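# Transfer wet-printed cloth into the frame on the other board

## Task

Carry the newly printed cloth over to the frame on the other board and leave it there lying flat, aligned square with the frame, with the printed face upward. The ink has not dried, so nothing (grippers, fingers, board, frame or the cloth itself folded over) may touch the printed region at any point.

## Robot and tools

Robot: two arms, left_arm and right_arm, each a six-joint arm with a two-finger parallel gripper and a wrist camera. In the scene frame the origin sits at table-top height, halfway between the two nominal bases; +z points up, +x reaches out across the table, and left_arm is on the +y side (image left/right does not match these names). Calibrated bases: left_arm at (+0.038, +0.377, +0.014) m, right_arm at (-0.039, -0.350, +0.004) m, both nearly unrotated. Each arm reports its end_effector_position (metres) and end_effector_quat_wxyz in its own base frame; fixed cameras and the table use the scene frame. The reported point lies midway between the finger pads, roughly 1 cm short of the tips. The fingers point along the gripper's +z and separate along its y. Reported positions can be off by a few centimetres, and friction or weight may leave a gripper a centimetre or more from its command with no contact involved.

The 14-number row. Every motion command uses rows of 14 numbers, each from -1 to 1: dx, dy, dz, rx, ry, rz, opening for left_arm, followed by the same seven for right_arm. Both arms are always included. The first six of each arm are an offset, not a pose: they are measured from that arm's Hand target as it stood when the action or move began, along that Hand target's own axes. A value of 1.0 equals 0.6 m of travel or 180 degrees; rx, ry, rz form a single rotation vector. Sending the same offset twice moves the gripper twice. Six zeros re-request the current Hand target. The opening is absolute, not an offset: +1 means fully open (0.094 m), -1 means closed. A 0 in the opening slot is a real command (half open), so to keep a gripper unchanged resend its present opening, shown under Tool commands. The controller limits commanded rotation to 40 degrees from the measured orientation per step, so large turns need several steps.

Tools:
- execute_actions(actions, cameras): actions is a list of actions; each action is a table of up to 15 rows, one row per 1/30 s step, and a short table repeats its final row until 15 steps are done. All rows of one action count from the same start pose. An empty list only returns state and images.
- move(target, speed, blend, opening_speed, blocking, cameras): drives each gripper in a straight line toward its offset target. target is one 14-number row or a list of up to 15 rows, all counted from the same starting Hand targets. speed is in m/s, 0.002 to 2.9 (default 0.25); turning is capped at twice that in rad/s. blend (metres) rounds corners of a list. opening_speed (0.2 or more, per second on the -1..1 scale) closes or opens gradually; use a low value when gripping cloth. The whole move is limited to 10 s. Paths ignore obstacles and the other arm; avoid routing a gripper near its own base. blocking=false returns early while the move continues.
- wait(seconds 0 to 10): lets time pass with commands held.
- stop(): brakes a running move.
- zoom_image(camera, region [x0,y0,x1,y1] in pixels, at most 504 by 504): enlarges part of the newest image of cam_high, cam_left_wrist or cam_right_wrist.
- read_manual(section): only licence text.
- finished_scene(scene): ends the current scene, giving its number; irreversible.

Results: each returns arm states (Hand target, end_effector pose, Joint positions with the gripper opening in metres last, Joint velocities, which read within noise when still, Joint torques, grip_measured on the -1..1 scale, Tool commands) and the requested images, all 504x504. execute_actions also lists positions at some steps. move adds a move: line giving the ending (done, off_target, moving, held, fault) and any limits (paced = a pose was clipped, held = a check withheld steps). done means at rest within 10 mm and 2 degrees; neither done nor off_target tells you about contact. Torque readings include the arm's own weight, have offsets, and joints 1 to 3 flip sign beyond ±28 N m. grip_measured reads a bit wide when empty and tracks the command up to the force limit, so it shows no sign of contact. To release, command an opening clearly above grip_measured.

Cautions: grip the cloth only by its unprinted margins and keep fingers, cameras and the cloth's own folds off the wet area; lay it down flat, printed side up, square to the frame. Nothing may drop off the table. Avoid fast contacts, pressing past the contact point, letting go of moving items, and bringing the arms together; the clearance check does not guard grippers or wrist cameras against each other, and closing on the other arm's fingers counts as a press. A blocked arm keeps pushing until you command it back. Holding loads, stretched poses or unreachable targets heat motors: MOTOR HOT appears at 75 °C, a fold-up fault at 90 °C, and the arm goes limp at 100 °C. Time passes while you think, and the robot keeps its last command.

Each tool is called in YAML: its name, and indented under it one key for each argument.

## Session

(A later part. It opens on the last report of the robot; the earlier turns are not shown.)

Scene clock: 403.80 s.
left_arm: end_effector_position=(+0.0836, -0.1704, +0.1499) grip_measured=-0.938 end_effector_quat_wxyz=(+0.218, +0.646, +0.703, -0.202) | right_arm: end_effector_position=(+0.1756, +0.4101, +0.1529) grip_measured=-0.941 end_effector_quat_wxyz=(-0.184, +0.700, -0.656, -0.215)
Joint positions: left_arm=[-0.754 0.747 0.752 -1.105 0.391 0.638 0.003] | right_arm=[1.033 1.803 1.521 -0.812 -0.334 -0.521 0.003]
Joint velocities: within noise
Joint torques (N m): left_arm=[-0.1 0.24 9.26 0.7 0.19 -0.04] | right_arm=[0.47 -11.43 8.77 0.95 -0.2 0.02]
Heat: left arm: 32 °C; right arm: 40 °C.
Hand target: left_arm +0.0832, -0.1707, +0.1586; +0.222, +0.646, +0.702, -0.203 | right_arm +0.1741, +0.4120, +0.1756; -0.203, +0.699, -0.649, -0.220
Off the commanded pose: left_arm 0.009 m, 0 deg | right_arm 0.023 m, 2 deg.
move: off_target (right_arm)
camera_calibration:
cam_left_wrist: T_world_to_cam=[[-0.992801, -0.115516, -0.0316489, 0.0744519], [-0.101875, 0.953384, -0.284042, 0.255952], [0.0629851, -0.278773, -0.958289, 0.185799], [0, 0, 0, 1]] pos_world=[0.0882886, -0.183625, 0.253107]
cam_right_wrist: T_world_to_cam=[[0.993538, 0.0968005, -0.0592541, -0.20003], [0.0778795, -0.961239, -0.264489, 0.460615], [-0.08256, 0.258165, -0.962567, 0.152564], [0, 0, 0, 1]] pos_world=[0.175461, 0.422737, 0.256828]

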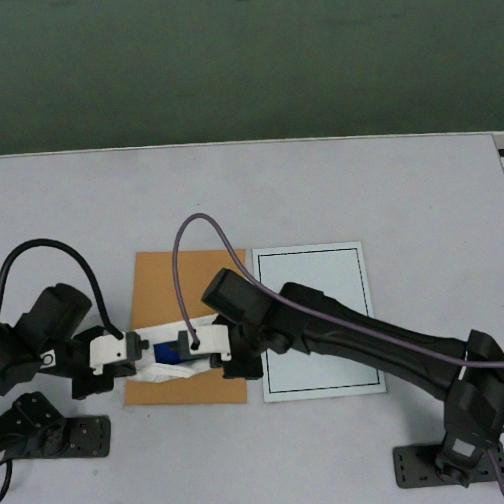

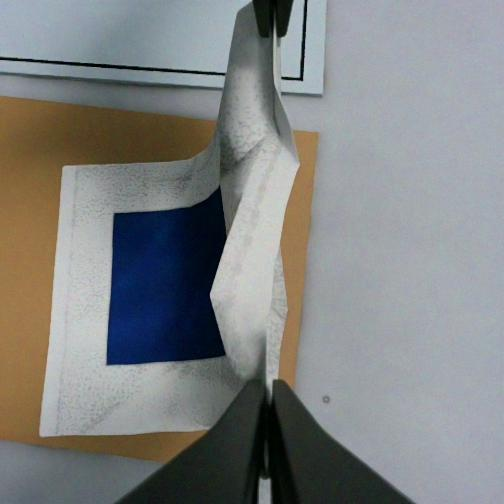

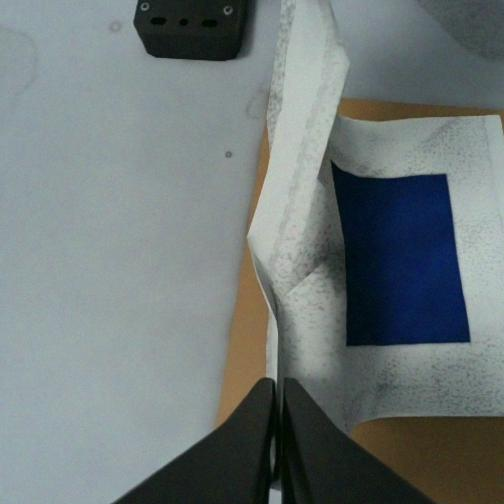

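move:
  target: [-0.0765,0,-0.1092,0,0,0,-1,-0.0765,0,-0.1092,0,0,0,-1]
  speed: 0.06

Scene clock: 413.47 s.
left_arm: end_effector_position=(+0.0849, -0.1713, +0.2311) grip_measured=-0.938 end_effector_quat_wxyz=(+0.218, +0.646, +0.703, -0.201) | right_arm: end_effector_position=(+0.1756, +0.4097, +0.2506) grip_measured=-0.941 end_effector_quat_wxyz=(-0.203, +0.699, -0.651, -0.219)
Joint positions: left_arm=[-0.754 0.873 1.127 -1.353 0.39 0.638 0.003] | right_arm=[1.033 1.825 1.926 -1.156 -0.333 -0.521 0.003]
Joint velocities: within noise
Joint torques (N m): left_arm=[-0.17 -0.29 8.64 0.69 0.2 -0.04] | right_arm=[0.51 -7.94 8.57 1.03 -0.2 0.02]
Heat: left arm: 32 °C; right arm: 41 °C.
Hand target: left_arm +0.0831, -0.1707, +0.2385; +0.222, +0.646, +0.702, -0.203 | right_arm +0.1742, +0.4122, +0.2556; -0.203, +0.699, -0.649, -0.220
Off the commanded pose: left_arm 0.008 m, 0 deg | right_arm 0.006 m, 0 deg.
move: done
camera_calibration:
cam_left_wrist: T_world_to_cam=[[-0.992733, -0.115862, -0.0325006, 0.0783107], [-0.101976, 0.953401, -0.28395, 0.280045], [0.0638851, -0.278572, -0.958288, 0.26312], [0, 0, 0, 1]] pos_world=[0.0894899, -0.184624, 0.334208]
cam_right_wrist: T_world_to_cam=[[0.994567, 0.0978223, -0.035607, -0.200637], [0.0831269, -0.952179, -0.294017, 0.488816], [-0.0626656, 0.289459, -0.955137, 0.228587], [0, 0, 0, 1]] pos_world=[0.173238, 0.418901, 0.354908]

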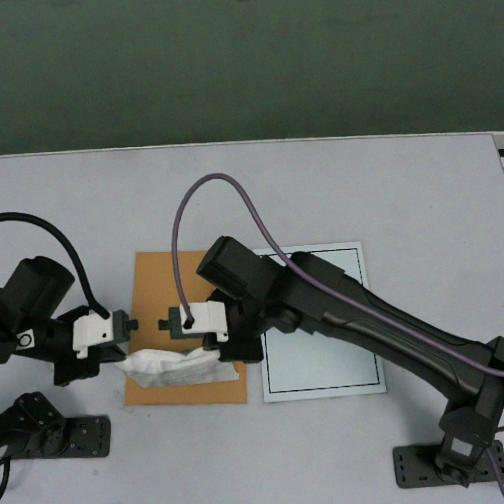

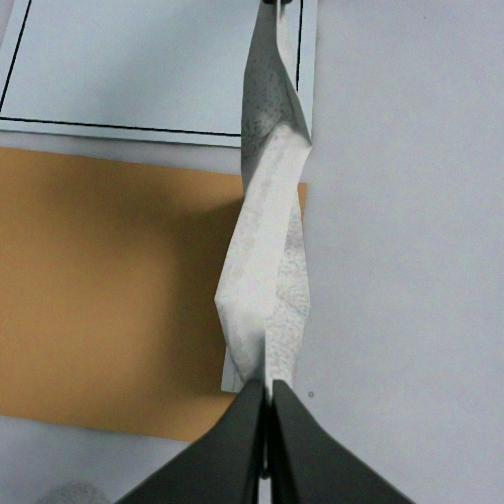

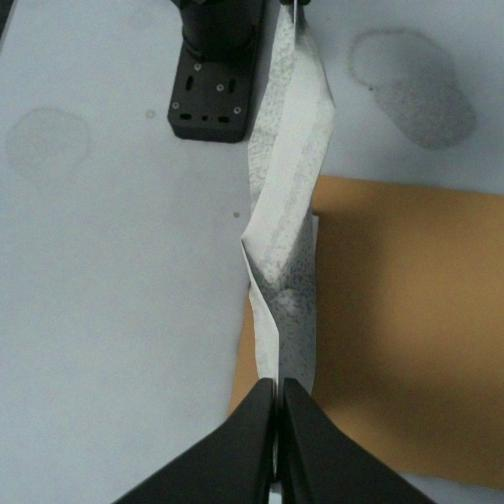

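move:
  target: [-0.1295,-0.0082,-0.0112,-0.043,-0.0045,0.035,-1,0.0435,0.0073,-0.1118,0.0476,0.0041,-0.0286,-1]
  speed: 0.06

Scene clock: 469.87 s.
left_arm: end_effector_position=(+0.0812, -0.2248, +0.2756) grip_measured=-0.938 end_effector_quat_wxyz=(+0.260, +0.672, +0.680, -0.139) | right_arm: end_effector_position=(+0.1759, +0.3609, +0.2926) grip_measured=-0.941 end_effector_quat_wxyz=(-0.260, +0.713, -0.632, -0.159)
Joint positions: left_arm=[-1.197 1.04 1.363 -1.298 0.042 0.349 0.003] | right_arm=[1.02 1.646 1.876 -1.215 -0.215 -0.606 0.003]
Joint velocities: within noise
Joint torques (N m): left_arm=[-0.53 -1.31 8.72 1.21 -0.03 -0.11] | right_arm=[-0.7 -9.01 4.79 1.19 -0.12 -0.06]
Heat: left arm: 31 °C; right arm: 39 °C.
Hand target: left_arm +0.0832, -0.2307, +0.2886; +0.281, +0.665, +0.676, -0.147 | right_arm +0.1744, +0.3522, +0.2958; -0.261, +0.712, -0.633, -0.157
Off the commanded pose: left_arm 0.014 m, 3 deg | right_arm 0.009 m, 0 deg.
move: off_target (left_arm)
camera_calibration:
cam_left_wrist: T_world_to_cam=[[-0.977028, -0.0900327, -0.193158, 0.11864], [-0.0373235, 0.964659, -0.260846, 0.334258], [0.209817, -0.247645, -0.945859, 0.282722], [0, 0, 0, 1]] pos_world=[0.0690709, -0.241749, 0.377521]
cam_right_wrist: T_world_to_cam=[[0.986438, 0.0935321, 0.134876, -0.241576], [0.128625, -0.950976, -0.281249, 0.442517], [0.101958, 0.294783, -0.950109, 0.250432], [0, 0, 0, 1]] pos_world=[0.155848, 0.369595, 0.394978]

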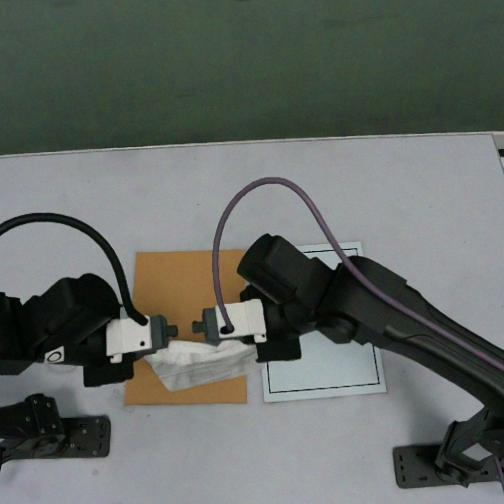

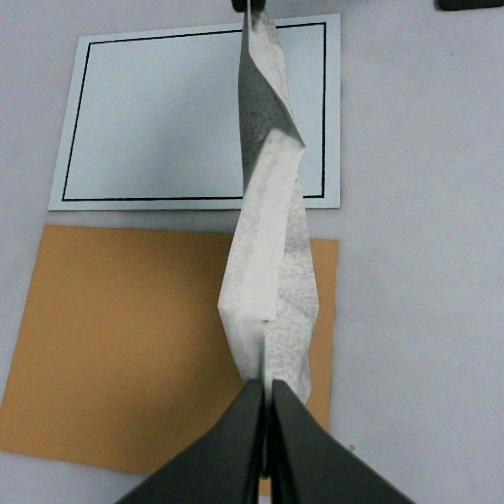

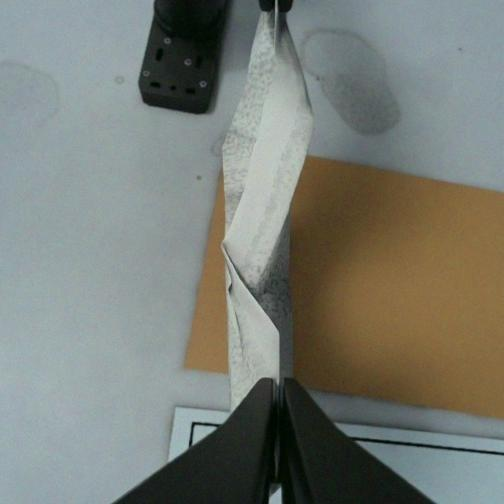

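move:
  target: [-0.1313,0.2072,0.1297,-0.0648,-0.007,0.0522,-1,0.1708,-0.1998,-0.0798,0.0714,0.0062,-0.0429,-1]
  speed: 0.08

Scene clock: 488.13 s.
left_arm: end_effector_position=(+0.2086, -0.3261, +0.2774) grip_measured=-0.938 end_effector_quat_wxyz=(+0.341, +0.692, +0.633, -0.063) | right_arm: end_effector_position=(+0.3050, +0.2502, +0.2919) grip_measured=-0.941 end_effector_quat_wxyz=(-0.330, +0.722, -0.605, -0.060)
Joint positions: left_arm=[-1 1.45 1.556 -0.969 0.009 0.657 0.003] | right_arm=[0.545 1.579 1.766 -1.14 -0.313 -1.101 0.003]
Joint velocities: within noise
Joint torques (N m): left_arm=[0.55 -4.98 9.87 1.38 -0.04 0.04] | right_arm=[-0.43 -8.4 5.01 1.48 -0.28 -0.03]
Heat: left arm: 32 °C; right arm: 40 °C.
Hand target: left_arm +0.2162, -0.3307, +0.2935; +0.365, +0.685, +0.628, -0.062 | right_arm +0.3025, +0.2485, +0.2985; -0.342, +0.721, -0.600, -0.061
Off the commanded pose: left_arm 0.018 m, 3 deg | right_arm 0.007 m, 2 deg.
move: off_target (left_arm)
camera_calibration:
cam_left_wrist: T_world_to_cam=[[-0.9043, -0.0658368, -0.42179, 0.290509], [0.0543883, 0.962217, -0.266798, 0.418824], [0.423418, -0.264206, -0.866552, 0.160684], [0, 0, 0, 1]] pos_world=[0.171892, -0.341419, 0.373516]
cam_right_wrist: T_world_to_cam=[[0.925595, 0.0759908, 0.37081, -0.404529], [0.168311, -0.960091, -0.223375, 0.293713], [0.339037, 0.269166, -0.901445, 0.189121], [0, 0, 0, 1]] pos_world=[0.260876, 0.261827, 0.386094]

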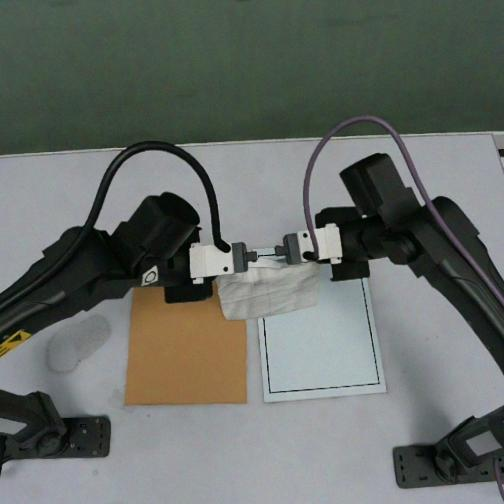

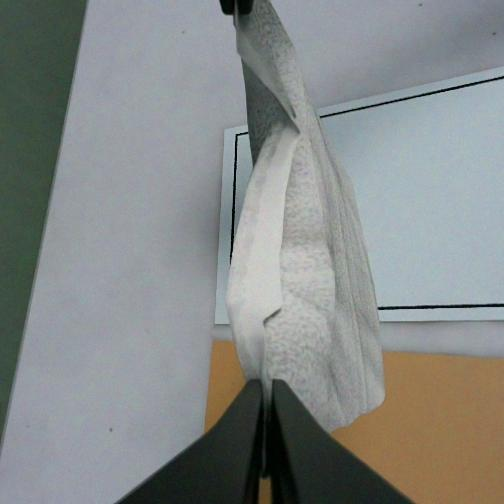

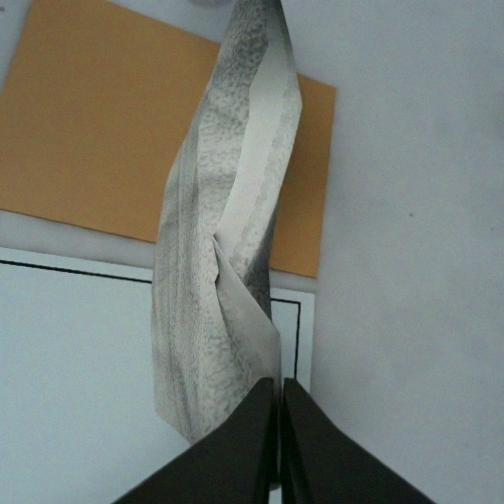

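move:
  target: [-0.0942,0.2110,0.1745,-0.0649,-0.0069,0.0522,-1,0.1877,-0.1855,-0.0207,0.0714,0.0063,-0.0429,-1]
  speed: 0.08

Scene clock: 503.67 s.
left_arm: end_effector_position=(+0.3504, -0.4280, +0.2892) grip_measured=-0.938 end_effector_quat_wxyz=(+0.426, +0.701, +0.572, +0.020) | right_arm: end_effector_position=(+0.4239, +0.1525, +0.2876) grip_measured=-0.941 end_effector_quat_wxyz=(-0.403, +0.719, -0.565, +0.032)
Joint positions: left_arm=[-0.902 1.979 2.089 -0.801 -0.048 0.892 0.003] | right_arm=[0.161 1.7 1.783 -0.941 -0.474 -1.468 0.003]
Joint velocities: within noise
Joint torques (N m): left_arm=[0.58 -9.21 9.87 1.51 -0.11 0.06] | right_arm=[-0.4 -7.08 8.88 1.59 -0.42 -0.05]
Heat: left arm: 32 °C; right arm: 39 °C.
Hand target: left_arm +0.3582, -0.4304, +0.3018; +0.444, +0.692, +0.569, +0.025 | right_arm +0.4301, +0.1540, +0.2988; -0.418, +0.717, -0.556, +0.037
Off the commanded pose: left_arm 0.015 m, 2 deg | right_arm 0.013 m, 2 deg.
move: off_target (left_arm, right_arm)
camera_calibration:
cam_left_wrist: T_world_to_cam=[[-0.763095, -0.0509339, -0.644277, 0.438316], [0.150525, 0.955467, -0.253821, 0.472078], [0.628513, -0.290669, -0.721445, -0.0411057], [0, 0, 0, 1]] pos_world=[0.289252, -0.440678, 0.372564]
cam_right_wrist: T_world_to_cam=[[0.80748, 0.0607899, 0.586754, -0.515133], [0.20265, -0.962726, -0.179141, 0.152083], [0.553993, 0.263558, -0.789701, 0.0489202], [0, 0, 0, 1]] pos_world=[0.358039, 0.164836, 0.368133]

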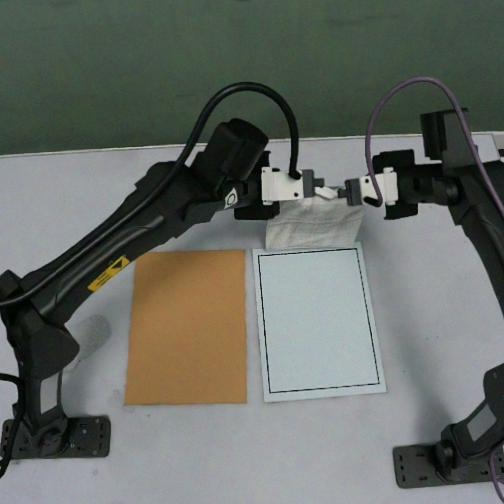

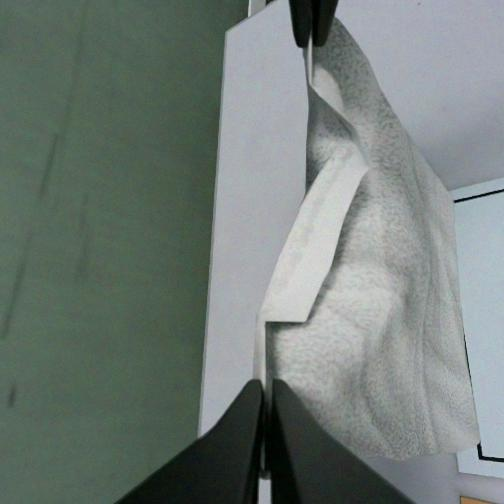

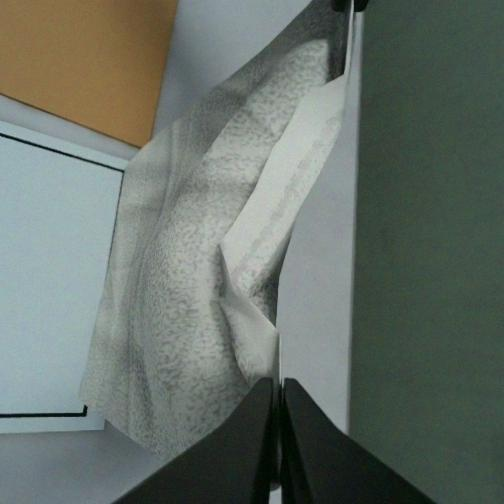

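zoom_image:
  camera: "cam_high"
  region: [240, 160, 400, 280]

Scaled by 3.150.

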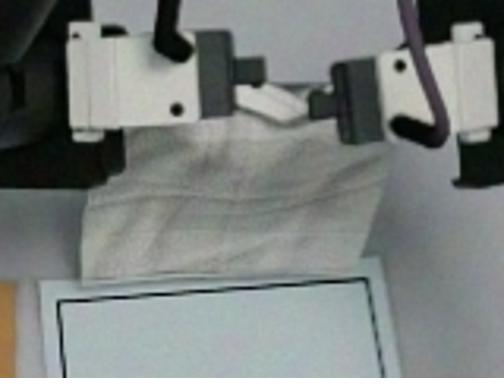

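move:
  target: [0.0235,-0.0321,0.0303,0,0,0,-1,0.027,0.0192,0.041,0,0,0,-1]
  speed: 0.05

zoom_image:
  camera: "cam_high"
  region: [240, 160, 400, 280]

Scene clock: 522.80 s.
left_arm: end_effector_position=(+0.3558, -0.4342, +0.2529) grip_measured=-0.938 end_effector_quat_wxyz=(+0.421, +0.702, +0.574, +0.021) | right_arm: end_effector_position=(+0.4380, +0.1550, +0.2731) grip_measured=-0.941 end_effector_quat_wxyz=(-0.416, +0.718, -0.556, +0.043)
Joint positions: left_arm=[-0.902 1.979 1.947 -0.669 -0.05 0.893 0.003] | right_arm=[0.161 1.71 1.712 -0.823 -0.475 -1.472 0.003]
Joint velocities: within noise
Joint torques (N m): left_arm=[0.47 -12.26 6.5 1.54 -0.07 0.06] | right_arm=[-0.77 -7.5 5.55 1.66 -0.44 -0.03]
Heat: left arm: 34 °C; right arm: 37 °C.
Hand target: left_arm +0.3583, -0.4303, +0.2716; +0.443, +0.692, +0.569, +0.025 | right_arm +0.4402, +0.1539, +0.2687; -0.418, +0.717, -0.556, +0.037
Off the commanded pose: left_arm 0.019 m, 3 deg | right_arm 0.005 m, 1 deg.
move: off_target (left_arm)
camera_calibration:
cam_left_wrist: T_world_to_cam=[[-0.766111, -0.0458525, -0.641071, 0.421135], [0.148149, 0.957992, -0.245566, 0.467755], [0.625401, -0.283104, -0.727135, -0.0667073], [0, 0, 0, 1]] pos_world=[0.295058, -0.447681, 0.336337]
cam_right_wrist: T_world_to_cam=[[0.784503, 0.0613058, 0.617087, -0.516528], [0.213051, -0.961175, -0.175362, 0.143165], [0.582378, 0.269043, -0.767106, 0.00945495], [0, 0, 0, 1]] pos_world=[0.36921, 0.166729, 0.351101]

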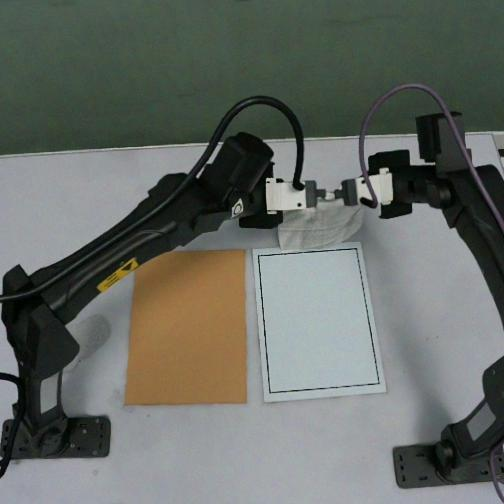

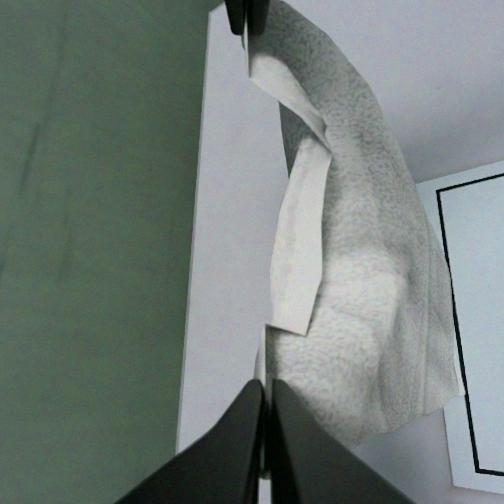

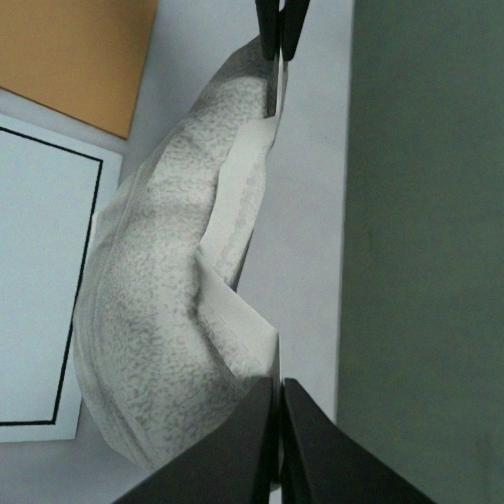

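Scaled by 3.150.

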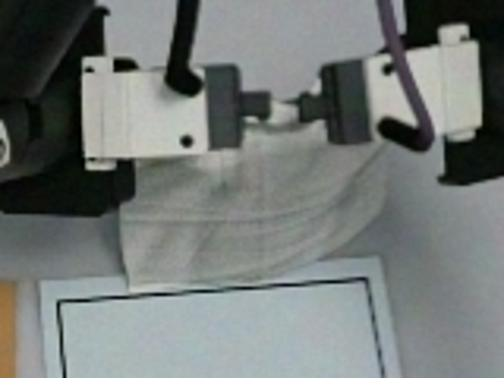

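move:
  target: [-0.0165,-0.0995,-0.0458,0.045,0.0023,-0.0326,-1,-0.0163,0.1087,-0.0277,-0.0461,-0.0017,0.031,-1]
  speed: 0.05

zoom_image:
  camera: "cam_high"
  region: [230, 180, 400, 310]

Scene clock: 547.17 s.
left_arm: end_effector_position=(+0.3031, -0.4299, +0.2408) grip_measured=-0.938 end_effector_quat_wxyz=(+0.385, +0.695, +0.606, -0.027) | right_arm: end_effector_position=(+0.3881, +0.1495, +0.2359) grip_measured=-0.941 end_effector_quat_wxyz=(-0.364, +0.720, -0.591, -0.017)
Joint positions: left_arm=[-0.97 1.883 1.823 -0.719 -0.032 0.752 0.003] | right_arm=[0.161 1.619 1.55 -0.916 -0.492 -1.454 0.003]
Joint velocities: within noise
Joint torques (N m): left_arm=[-0.47 -12.23 6.23 1.14 0.07 -0.13] | right_arm=[0.12 -9.72 5.3 1.11 -0.46 0.07]
Heat: left arm: 38 °C; right arm: 36 °C.
Hand target: left_arm +0.2943, -0.4246, +0.2547; +0.392, +0.692, +0.605, -0.036 | right_arm +0.3778, +0.1507, +0.2418; -0.368, +0.718, -0.591, -0.026
Off the commanded pose: left_arm 0.017 m, 1 deg | right_arm 0.012 m, 1 deg.
move: off_target (left_arm, right_arm)
camera_calibration:
cam_left_wrist: T_world_to_cam=[[-0.845133, -0.0642339, -0.530684, 0.362676], [0.0989225, 0.956814, -0.27335, 0.489639], [0.525324, -0.283514, -0.802281, 0.00689745], [0, 0, 0, 1]] pos_world=[0.25445, -0.443242, 0.331843]
cam_right_wrist: T_world_to_cam=[[0.879258, 0.0618888, 0.472308, -0.456753], [0.177779, -0.962517, -0.204833, 0.162908], [0.441928, 0.264067, -0.857303, 0.0879862], [0, 0, 0, 1]] pos_world=[0.333759, 0.161835, 0.324528]

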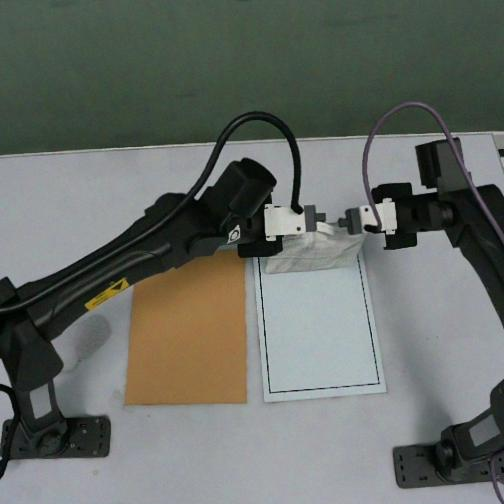

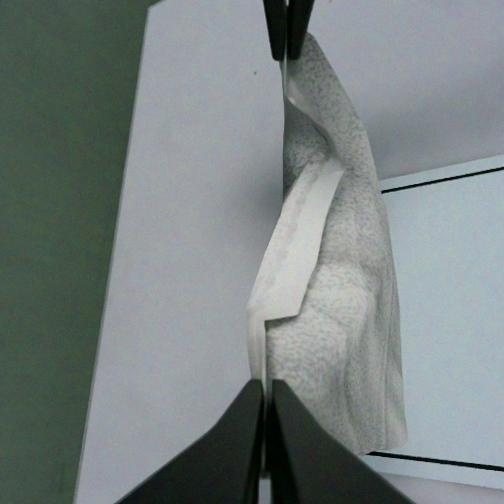

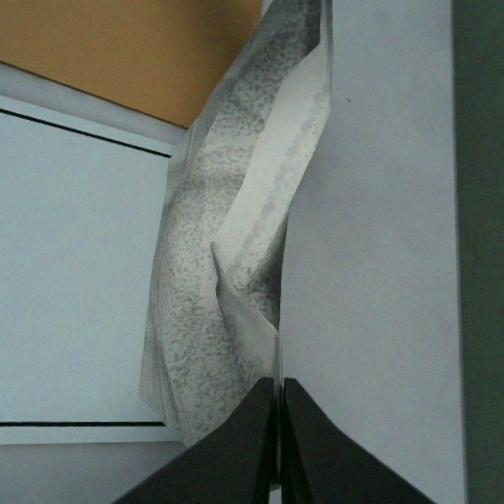

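Scaled by 2.965.

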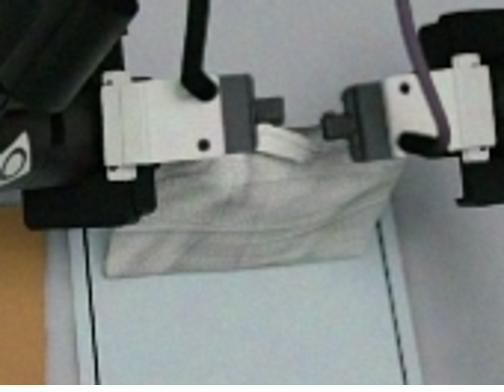

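move:
  target:
    - [-0.0306,0.0291,-0.0402,0,0,0,-1,-0.0394,-0.0415,-0.0608,0,0,0,-1]
    - [0.0082,0.142,0.0192,-0.045,-0.0022,0.0326,-1,-0.0007,-0.1475,-0.0022,0.0461,0.0018,-0.0311,-1]
  speed: 0.05

zoom_image:
  camera: "cam_high"
  region: [230, 150, 400, 280]

Scene clock: 573.67 s.
left_arm: end_effector_position=(+0.3670, -0.4189, +0.2737) grip_measured=-0.938 end_effector_quat_wxyz=(+0.424, +0.699, +0.575, +0.025) | right_arm: end_effector_position=(+0.4457, +0.1551, +0.2762) grip_measured=-0.941 end_effector_quat_wxyz=(-0.406, +0.720, -0.562, +0.026)
Joint positions: left_arm=[-0.863 1.977 2.024 -0.743 -0.031 0.916 0.003] | right_arm=[0.153 1.78 1.83 -0.913 -0.494 -1.478 0.003]
Joint velocities: within noise
Joint torques (N m): left_arm=[0.44 -9.06 9.91 1.53 0.07 0.05] | right_arm=[-0.76 -7.88 9.05 1.57 -0.28 -0.04]
Heat: left arm: 40 °C; right arm: 37 °C.
Hand target: left_arm +0.3742, -0.4240, +0.2867; +0.443, +0.692, +0.569, +0.025 | right_arm +0.4538, +0.1531, +0.2869; -0.418, +0.717, -0.556, +0.037
Off the commanded pose: left_arm 0.016 m, 3 deg | right_arm 0.014 m, 2 deg.
move: off_target (left_arm, right_arm)
camera_calibration:
cam_left_wrist: T_world_to_cam=[[-0.760912, -0.0536075, -0.646637, 0.440145], [0.140749, 0.959216, -0.245143, 0.45972], [0.633406, -0.277546, -0.722334, -0.0561464], [0, 0, 0, 1]] pos_world=[0.30577, -0.432959, 0.356755]
cam_right_wrist: T_world_to_cam=[[0.808448, 0.0649625, 0.584971, -0.526886], [0.213056, -0.958787, -0.187975, 0.145319], [0.548651, 0.2766, -0.78897, 0.0272515], [0, 0, 0, 1]] pos_world=[0.380048, 0.16602, 0.35703]

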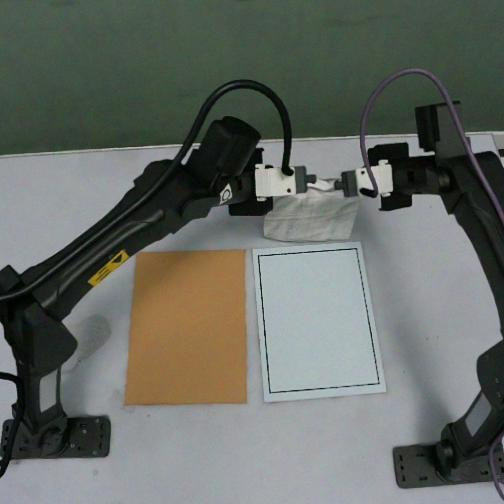

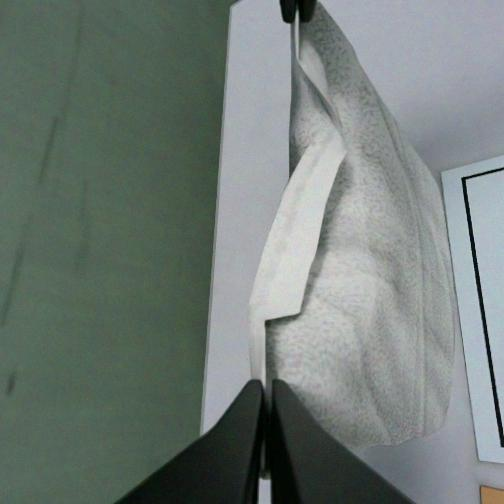

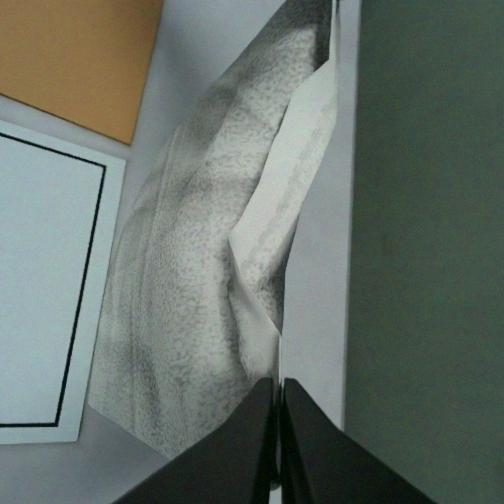

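Scaled by 2.965.

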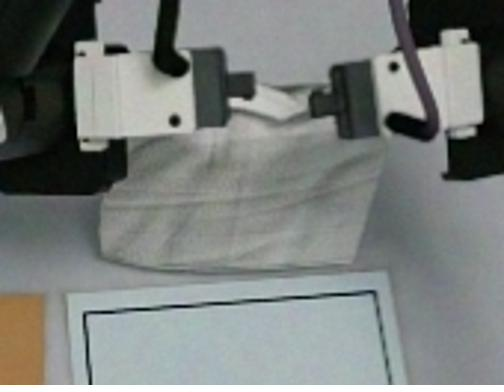

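move:
  target: [0.01,-0.0772,0.004,0,0,0,-1,0.0277,0.068,0.0387,0,0,0,-1]
  speed: 0.04

zoom_image:
  camera: "cam_high"
  region: [230, 150, 400, 280]

Scene clock: 590.07 s.
left_arm: end_effector_position=(+0.3452, -0.4238, +0.2290) grip_measured=-0.938 end_effector_quat_wxyz=(+0.417, +0.706, +0.572, +0.026) | right_arm: end_effector_position=(+0.4439, +0.1548, +0.2257) grip_measured=-0.941 end_effector_quat_wxyz=(-0.405, +0.721, -0.562, +0.026)
Joint positions: left_arm=[-0.909 1.908 1.759 -0.562 -0.062 0.898 0.003] | right_arm=[0.153 1.737 1.574 -0.703 -0.494 -1.48 0.003]
Joint velocities: within noise
Joint torques (N m): left_arm=[-0.47 -12.86 6.39 1.57 -0.09 -0.11] | right_arm=[-0.72 -11.45 5.56 1.58 -0.29 -0.02]
Heat: left arm: 36 °C; right arm: 38 °C.
Hand target: left_arm +0.3422, -0.4224, +0.2528; +0.444, +0.692, +0.569, +0.025 | right_arm +0.4409, +0.1510, +0.2389; -0.418, +0.717, -0.556, +0.037
Off the commanded pose: left_arm 0.024 m, 3 deg | right_arm 0.014 m, 2 deg.
move: off_target (left_arm, right_arm)
camera_calibration:
cam_left_wrist: T_world_to_cam=[[-0.764317, -0.0348497, -0.643898, 0.402873], [0.150704, 0.961232, -0.230913, 0.450744], [0.626983, -0.273528, -0.729434, -0.0704306], [0, 0, 0, 1]] pos_world=[0.284152, -0.438495, 0.312117]
cam_right_wrist: T_world_to_cam=[[0.808753, 0.0663961, 0.584389, -0.496047], [0.213911, -0.958767, -0.187106, 0.135329], [0.54787, 0.27633, -0.789608, -0.0109849], [0, 0, 0, 1]] pos_world=[0.378249, 0.16572, 0.306531]

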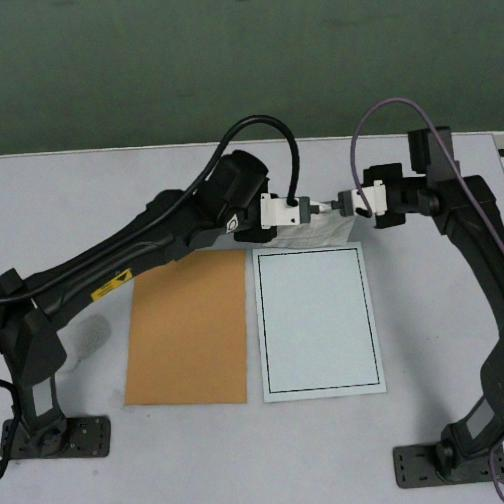

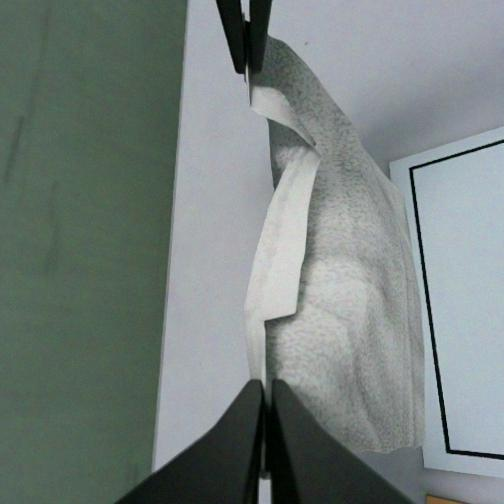

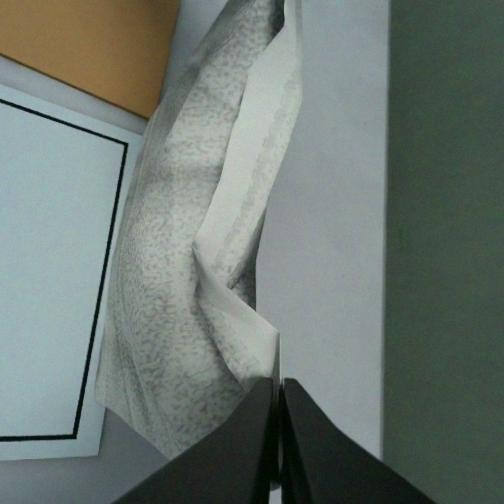

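Scaled by 2.965.

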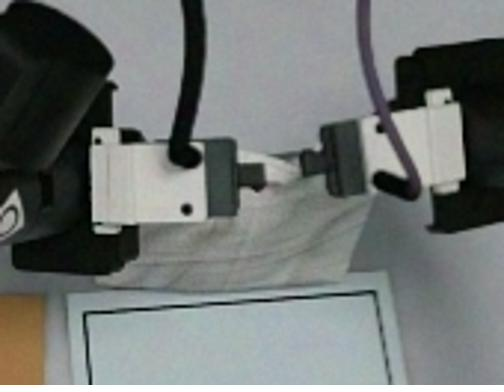

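move:
  target: [0.0037,-0.0893,0.0072,0.045,0.0023,-0.0326,-1,-0.0108,0.092,-0.0198,-0.0461,-0.0017,0.031,-1]
  speed: 0.04

zoom_image:
  camera: "cam_high"
  region: [230, 150, 400, 280]

Scene clock: 605.23 s.
left_arm: end_effector_position=(+0.3128, -0.4289, +0.1995) grip_measured=-0.938 end_effector_quat_wxyz=(+0.384, +0.696, +0.607, -0.026) | right_arm: end_effector_position=(+0.3992, +0.1488, +0.2070) grip_measured=-0.941 end_effector_quat_wxyz=(-0.363, +0.721, -0.589, -0.019)
Joint positions: left_arm=[-0.949 1.888 1.668 -0.561 -0.019 0.766 0.003] | right_arm=[0.153 1.653 1.473 -0.813 -0.499 -1.467 0.003]
Joint velocities: within noise
Joint torques (N m): left_arm=[-0.38 -12.38 6.37 1.19 0.13 -0.16] | right_arm=[-0.38 -10.25 5.41 1.09 -0.45 0.09]
Heat: left arm: 36 °C; right arm: 41 °C.
Hand target: left_arm +0.3043, -0.4253, +0.2145; +0.392, +0.692, +0.605, -0.035 | right_arm +0.3900, +0.1480, +0.2139; -0.368, +0.718, -0.591, -0.025
Off the commanded pose: left_arm 0.018 m, 2 deg | right_arm 0.012 m, 1 deg.
move: off_target (left_arm, right_arm)
camera_calibration:
cam_left_wrist: T_world_to_cam=[[-0.845868, -0.0638152, -0.529561, 0.349216], [0.0971523, 0.957777, -0.270599, 0.476886], [0.52447, -0.280339, -0.803953, -0.0291586], [0, 0, 0, 1]] pos_world=[0.264353, -0.44264, 0.290534]
cam_right_wrist: T_world_to_cam=[[0.879707, 0.0665913, 0.47083, -0.453415], [0.182259, -0.961746, -0.204513, 0.152288], [0.439201, 0.265724, -0.858192, 0.0595476], [0, 0, 0, 1]] pos_world=[0.344963, 0.160832, 0.29573]

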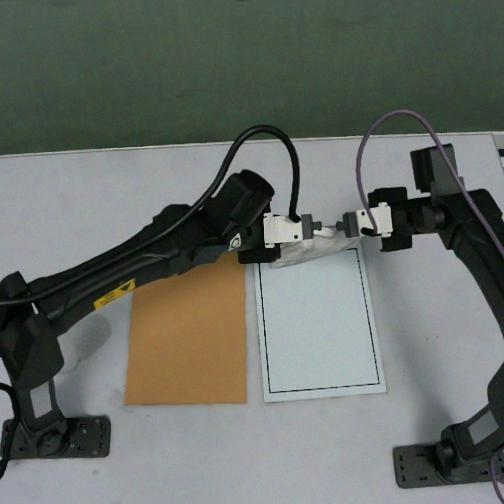

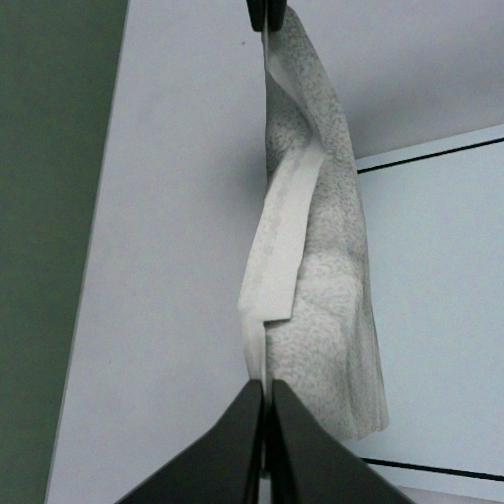

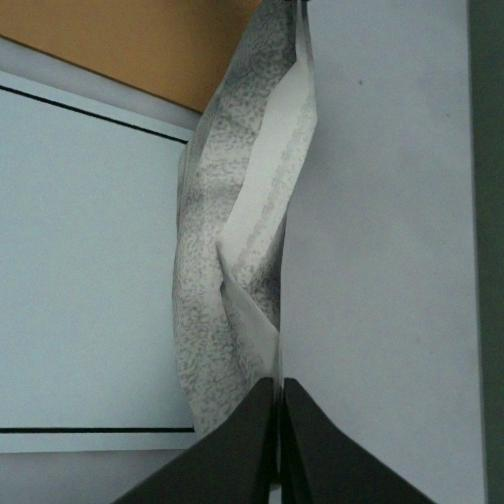

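Scaled by 2.965.

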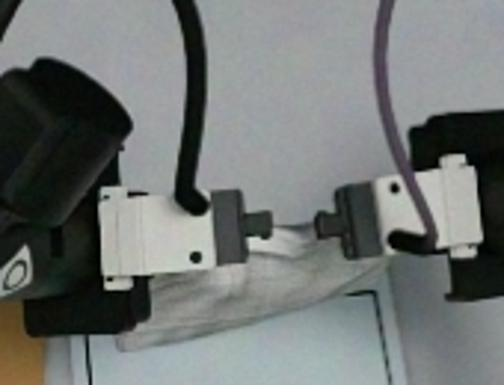

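move:
  target: [0.018,-0.1278,0.011,0.045,0.0022,-0.0326,-1,0.0003,0.1285,0.0175,-0.0461,-0.0018,0.0311,-1]
  speed: 0.04

zoom_image:
  camera: "cam_high"
  region: [230, 180, 400, 310]

Scene clock: 620.77 s.
left_arm: end_effector_position=(+0.2474, -0.4220, +0.1488) grip_measured=-0.938 end_effector_quat_wxyz=(+0.318, +0.693, +0.642, -0.085) | right_arm: end_effector_position=(+0.3369, +0.1485, +0.1630) grip_measured=-0.941 end_effector_quat_wxyz=(-0.313, +0.713, -0.622, -0.080)
Joint positions: left_arm=[-1.031 1.819 1.456 -0.538 0.033 0.605 0.003] | right_arm=[0.173 1.538 1.24 -0.841 -0.512 -1.419 0.003]
Joint velocities: within noise
Joint torques (N m): left_arm=[-0.4 -11.69 6.19 1.3 0.09 -0.11] | right_arm=[0.59 -8.73 5.24 0.89 -0.46 0.06]
Heat: left arm: 39 °C; right arm: 40 °C.
Hand target: left_arm +0.2437, -0.4234, +0.1660; +0.338, +0.686, +0.637, -0.096 | right_arm +0.3274, +0.1513, +0.1678; -0.315, +0.713, -0.621, -0.088
Off the commanded pose: left_arm 0.018 m, 3 deg | right_arm 0.011 m, 1 deg.
move: off_target (left_arm, right_arm)
camera_calibration:
cam_left_wrist: T_world_to_cam=[[-0.929927, -0.0577889, -0.363175, 0.266101], [0.0431831, 0.963583, -0.263899, 0.47772], [0.3652, -0.26109, -0.893566, 0.0272399], [0, 0, 0, 1]] pos_world=[0.216877, -0.437833, 0.247052]
cam_right_wrist: T_world_to_cam=[[0.948156, 0.0556333, 0.312897, -0.373574], [0.134189, -0.96257, -0.235482, 0.175803], [0.288085, 0.265261, -0.920132, 0.110348], [0, 0, 0, 1]] pos_world=[0.298826, 0.160735, 0.259824]

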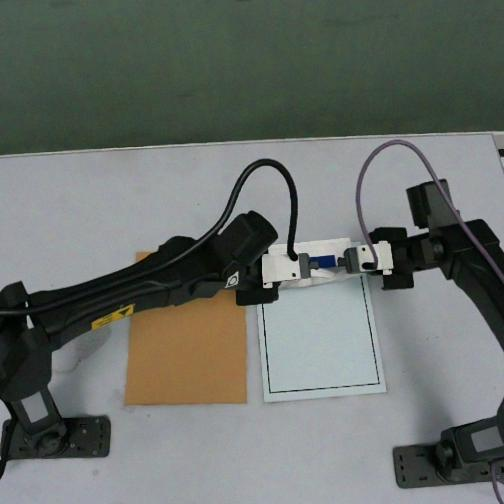

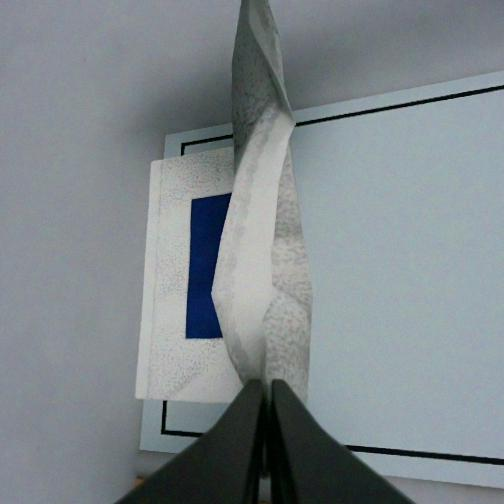

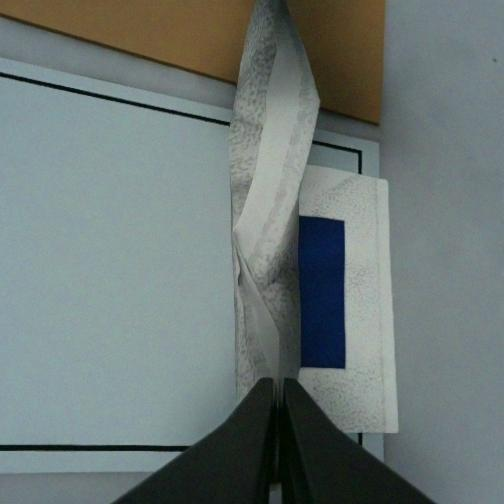

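Scaled by 2.965.

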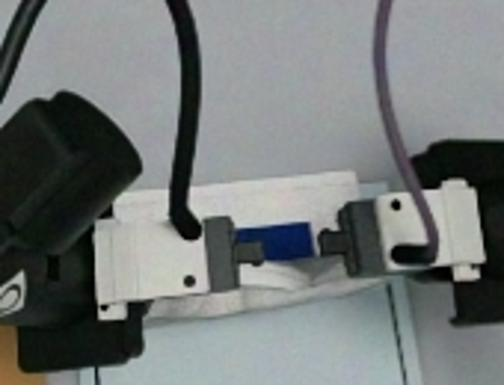

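move:
  target: [0.028,-0.1063,0.037,0.045,0.0022,-0.0326,-1,0.0148,0.1175,0.05,-0.0461,-0.0018,0.0311,-1]
  speed: 0.04

zoom_image:
  camera: "cam_high"
  region: [230, 200, 400, 330]

Scene clock: 640.53 s.
left_arm: end_effector_position=(+0.1966, -0.4227, +0.1035) grip_measured=-0.938 end_effector_quat_wxyz=(+0.264, +0.680, +0.669, -0.142) | right_arm: end_effector_position=(+0.2741, +0.1545, +0.1098) grip_measured=-0.941 end_effector_quat_wxyz=(-0.247, +0.702, -0.651, -0.148)
Joint positions: left_arm=[-1.096 1.812 1.301 -0.46 0.109 0.457 0.003] | right_arm=[0.222 1.478 1.017 -0.84 -0.526 -1.351 0.003]
Joint velocities: within noise
Joint torques (N m): left_arm=[-0.43 -10.99 5.94 1.2 0.14 -0.11] | right_arm=[0.66 -7.64 4.98 0.88 -0.5 0.07]
Heat: left arm: 36 °C; right arm: 39 °C.
Hand target: left_arm +0.1932, -0.4255, +0.1181; +0.281, +0.675, +0.664, -0.155 | right_arm +0.2709, +0.1585, +0.1155; -0.260, +0.702, -0.646, -0.150
Off the commanded pose: left_arm 0.015 m, 3 deg | right_arm 0.008 m, 2 deg.
move: off_target (left_arm)
camera_calibration:
cam_left_wrist: T_world_to_cam=[[-0.977102, -0.0674689, -0.201789, 0.190926], [-0.0108432, 0.96295, -0.269461, 0.479423], [0.212493, -0.261103, -0.941633, 0.0400855], [0, 0, 0, 1]] pos_world=[0.183234, -0.438312, 0.205458]
cam_right_wrist: T_world_to_cam=[[0.991356, 0.0544782, 0.119356, -0.288057], [0.0832485, -0.964322, -0.251301, 0.193374], [0.101408, 0.259064, -0.960522, 0.134431], [0, 0, 0, 1]] pos_world=[0.255837, 0.167342, 0.2121]

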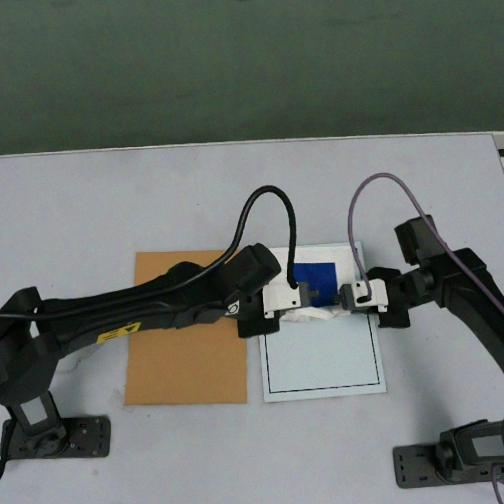

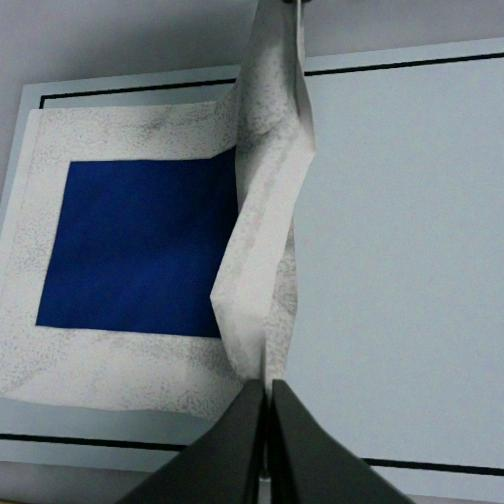

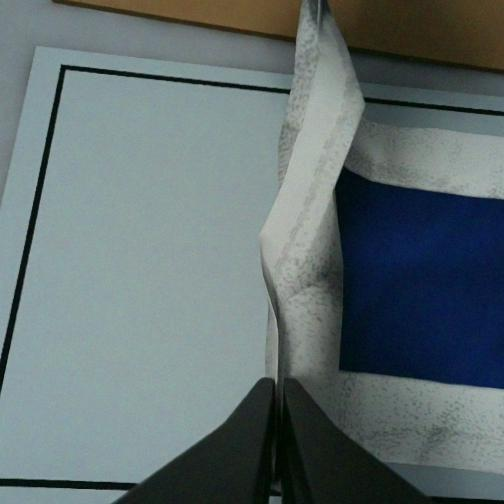

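Scaled by 2.965.

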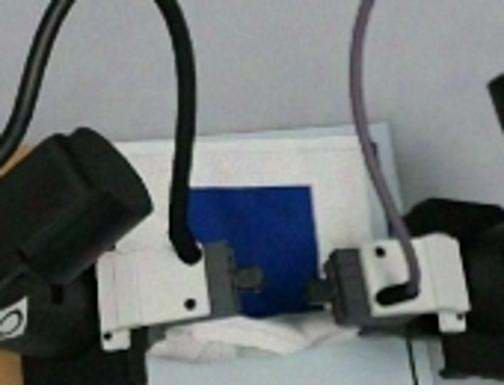

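move:
  target: [0.0587,-0.1027,0.0865,0.045,0.0023,-0.0325,-1,0.0547,0.0945,0.0842,-0.0461,-0.0017,0.0311,-1]
  speed: 0.04

zoom_image:
  camera: "cam_high"
  region: [230, 230, 400, 410]

Scene clock: 672.07 s.
left_arm: end_effector_position=(+0.1479, -0.4281, +0.0503) grip_measured=-0.938 end_effector_quat_wxyz=(+0.226, +0.659, +0.687, -0.206) | right_arm: end_effector_position=(+0.2294, +0.1540, +0.0491) grip_measured=-0.941 end_effector_quat_wxyz=(-0.203, +0.688, -0.668, -0.200)
Joint positions: left_arm=[-1.163 1.848 1.117 -0.246 0.197 0.306 0.003] | right_arm=[0.237 1.502 0.793 -0.714 -0.56 -1.321 0.003]
Joint velocities: within noise
Joint torques (N m): left_arm=[-0.53 -7.43 5.53 1.25 0.23 -0.09] | right_arm=[0.75 -4.57 4.53 0.67 -0.56 0.04]
Heat: left arm: 36 °C; right arm: 38 °C.
Hand target: left_arm +0.1436, -0.4298, +0.0457; +0.222, +0.659, +0.686, -0.213 | right_arm +0.2254, +0.1578, +0.0466; -0.203, +0.686, -0.666, -0.211
Off the commanded pose: left_arm 0.007 m, 1 deg | right_arm 0.006 m, 1 deg.
move: done
camera_calibration:
cam_left_wrist: T_world_to_cam=[[-0.995809, -0.0785628, -0.0468242, 0.122359], [-0.0608798, 0.951468, -0.301667, 0.473895], [0.0682515, -0.297552, -0.952263, 0.00523585], [0, 0, 0, 1]] pos_world=[0.15034, -0.439725, 0.153674]
cam_right_wrist: T_world_to_cam=[[0.998395, 0.0517004, -0.02311, -0.230785], [0.0436663, -0.962665, -0.267152, 0.19094], [-0.036059, 0.265714, -0.963377, 0.111427], [0, 0, 0, 1]] pos_world=[0.226095, 0.166135, 0.153023]

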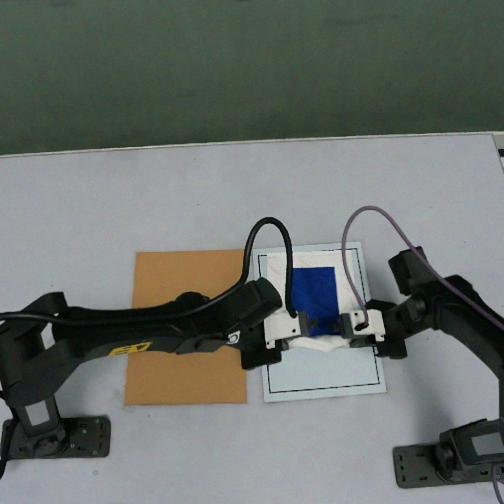

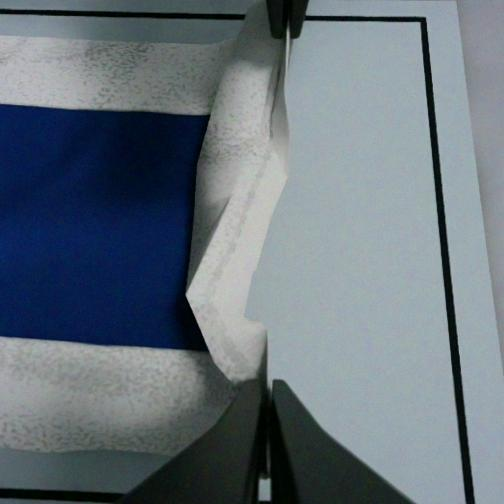

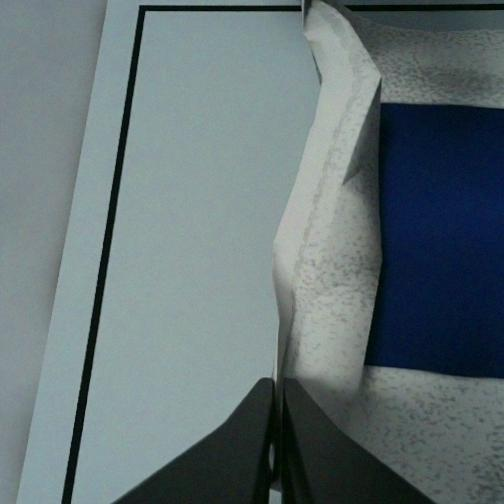

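Scaled by 2.800.

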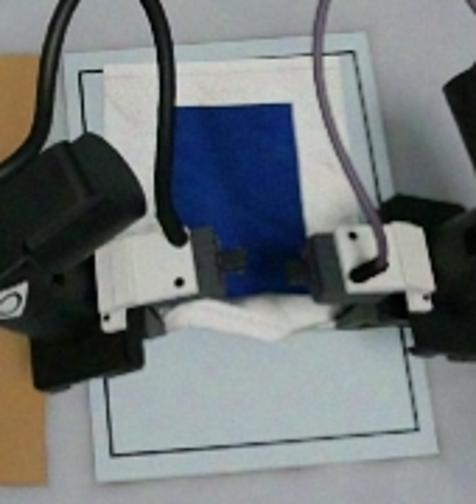

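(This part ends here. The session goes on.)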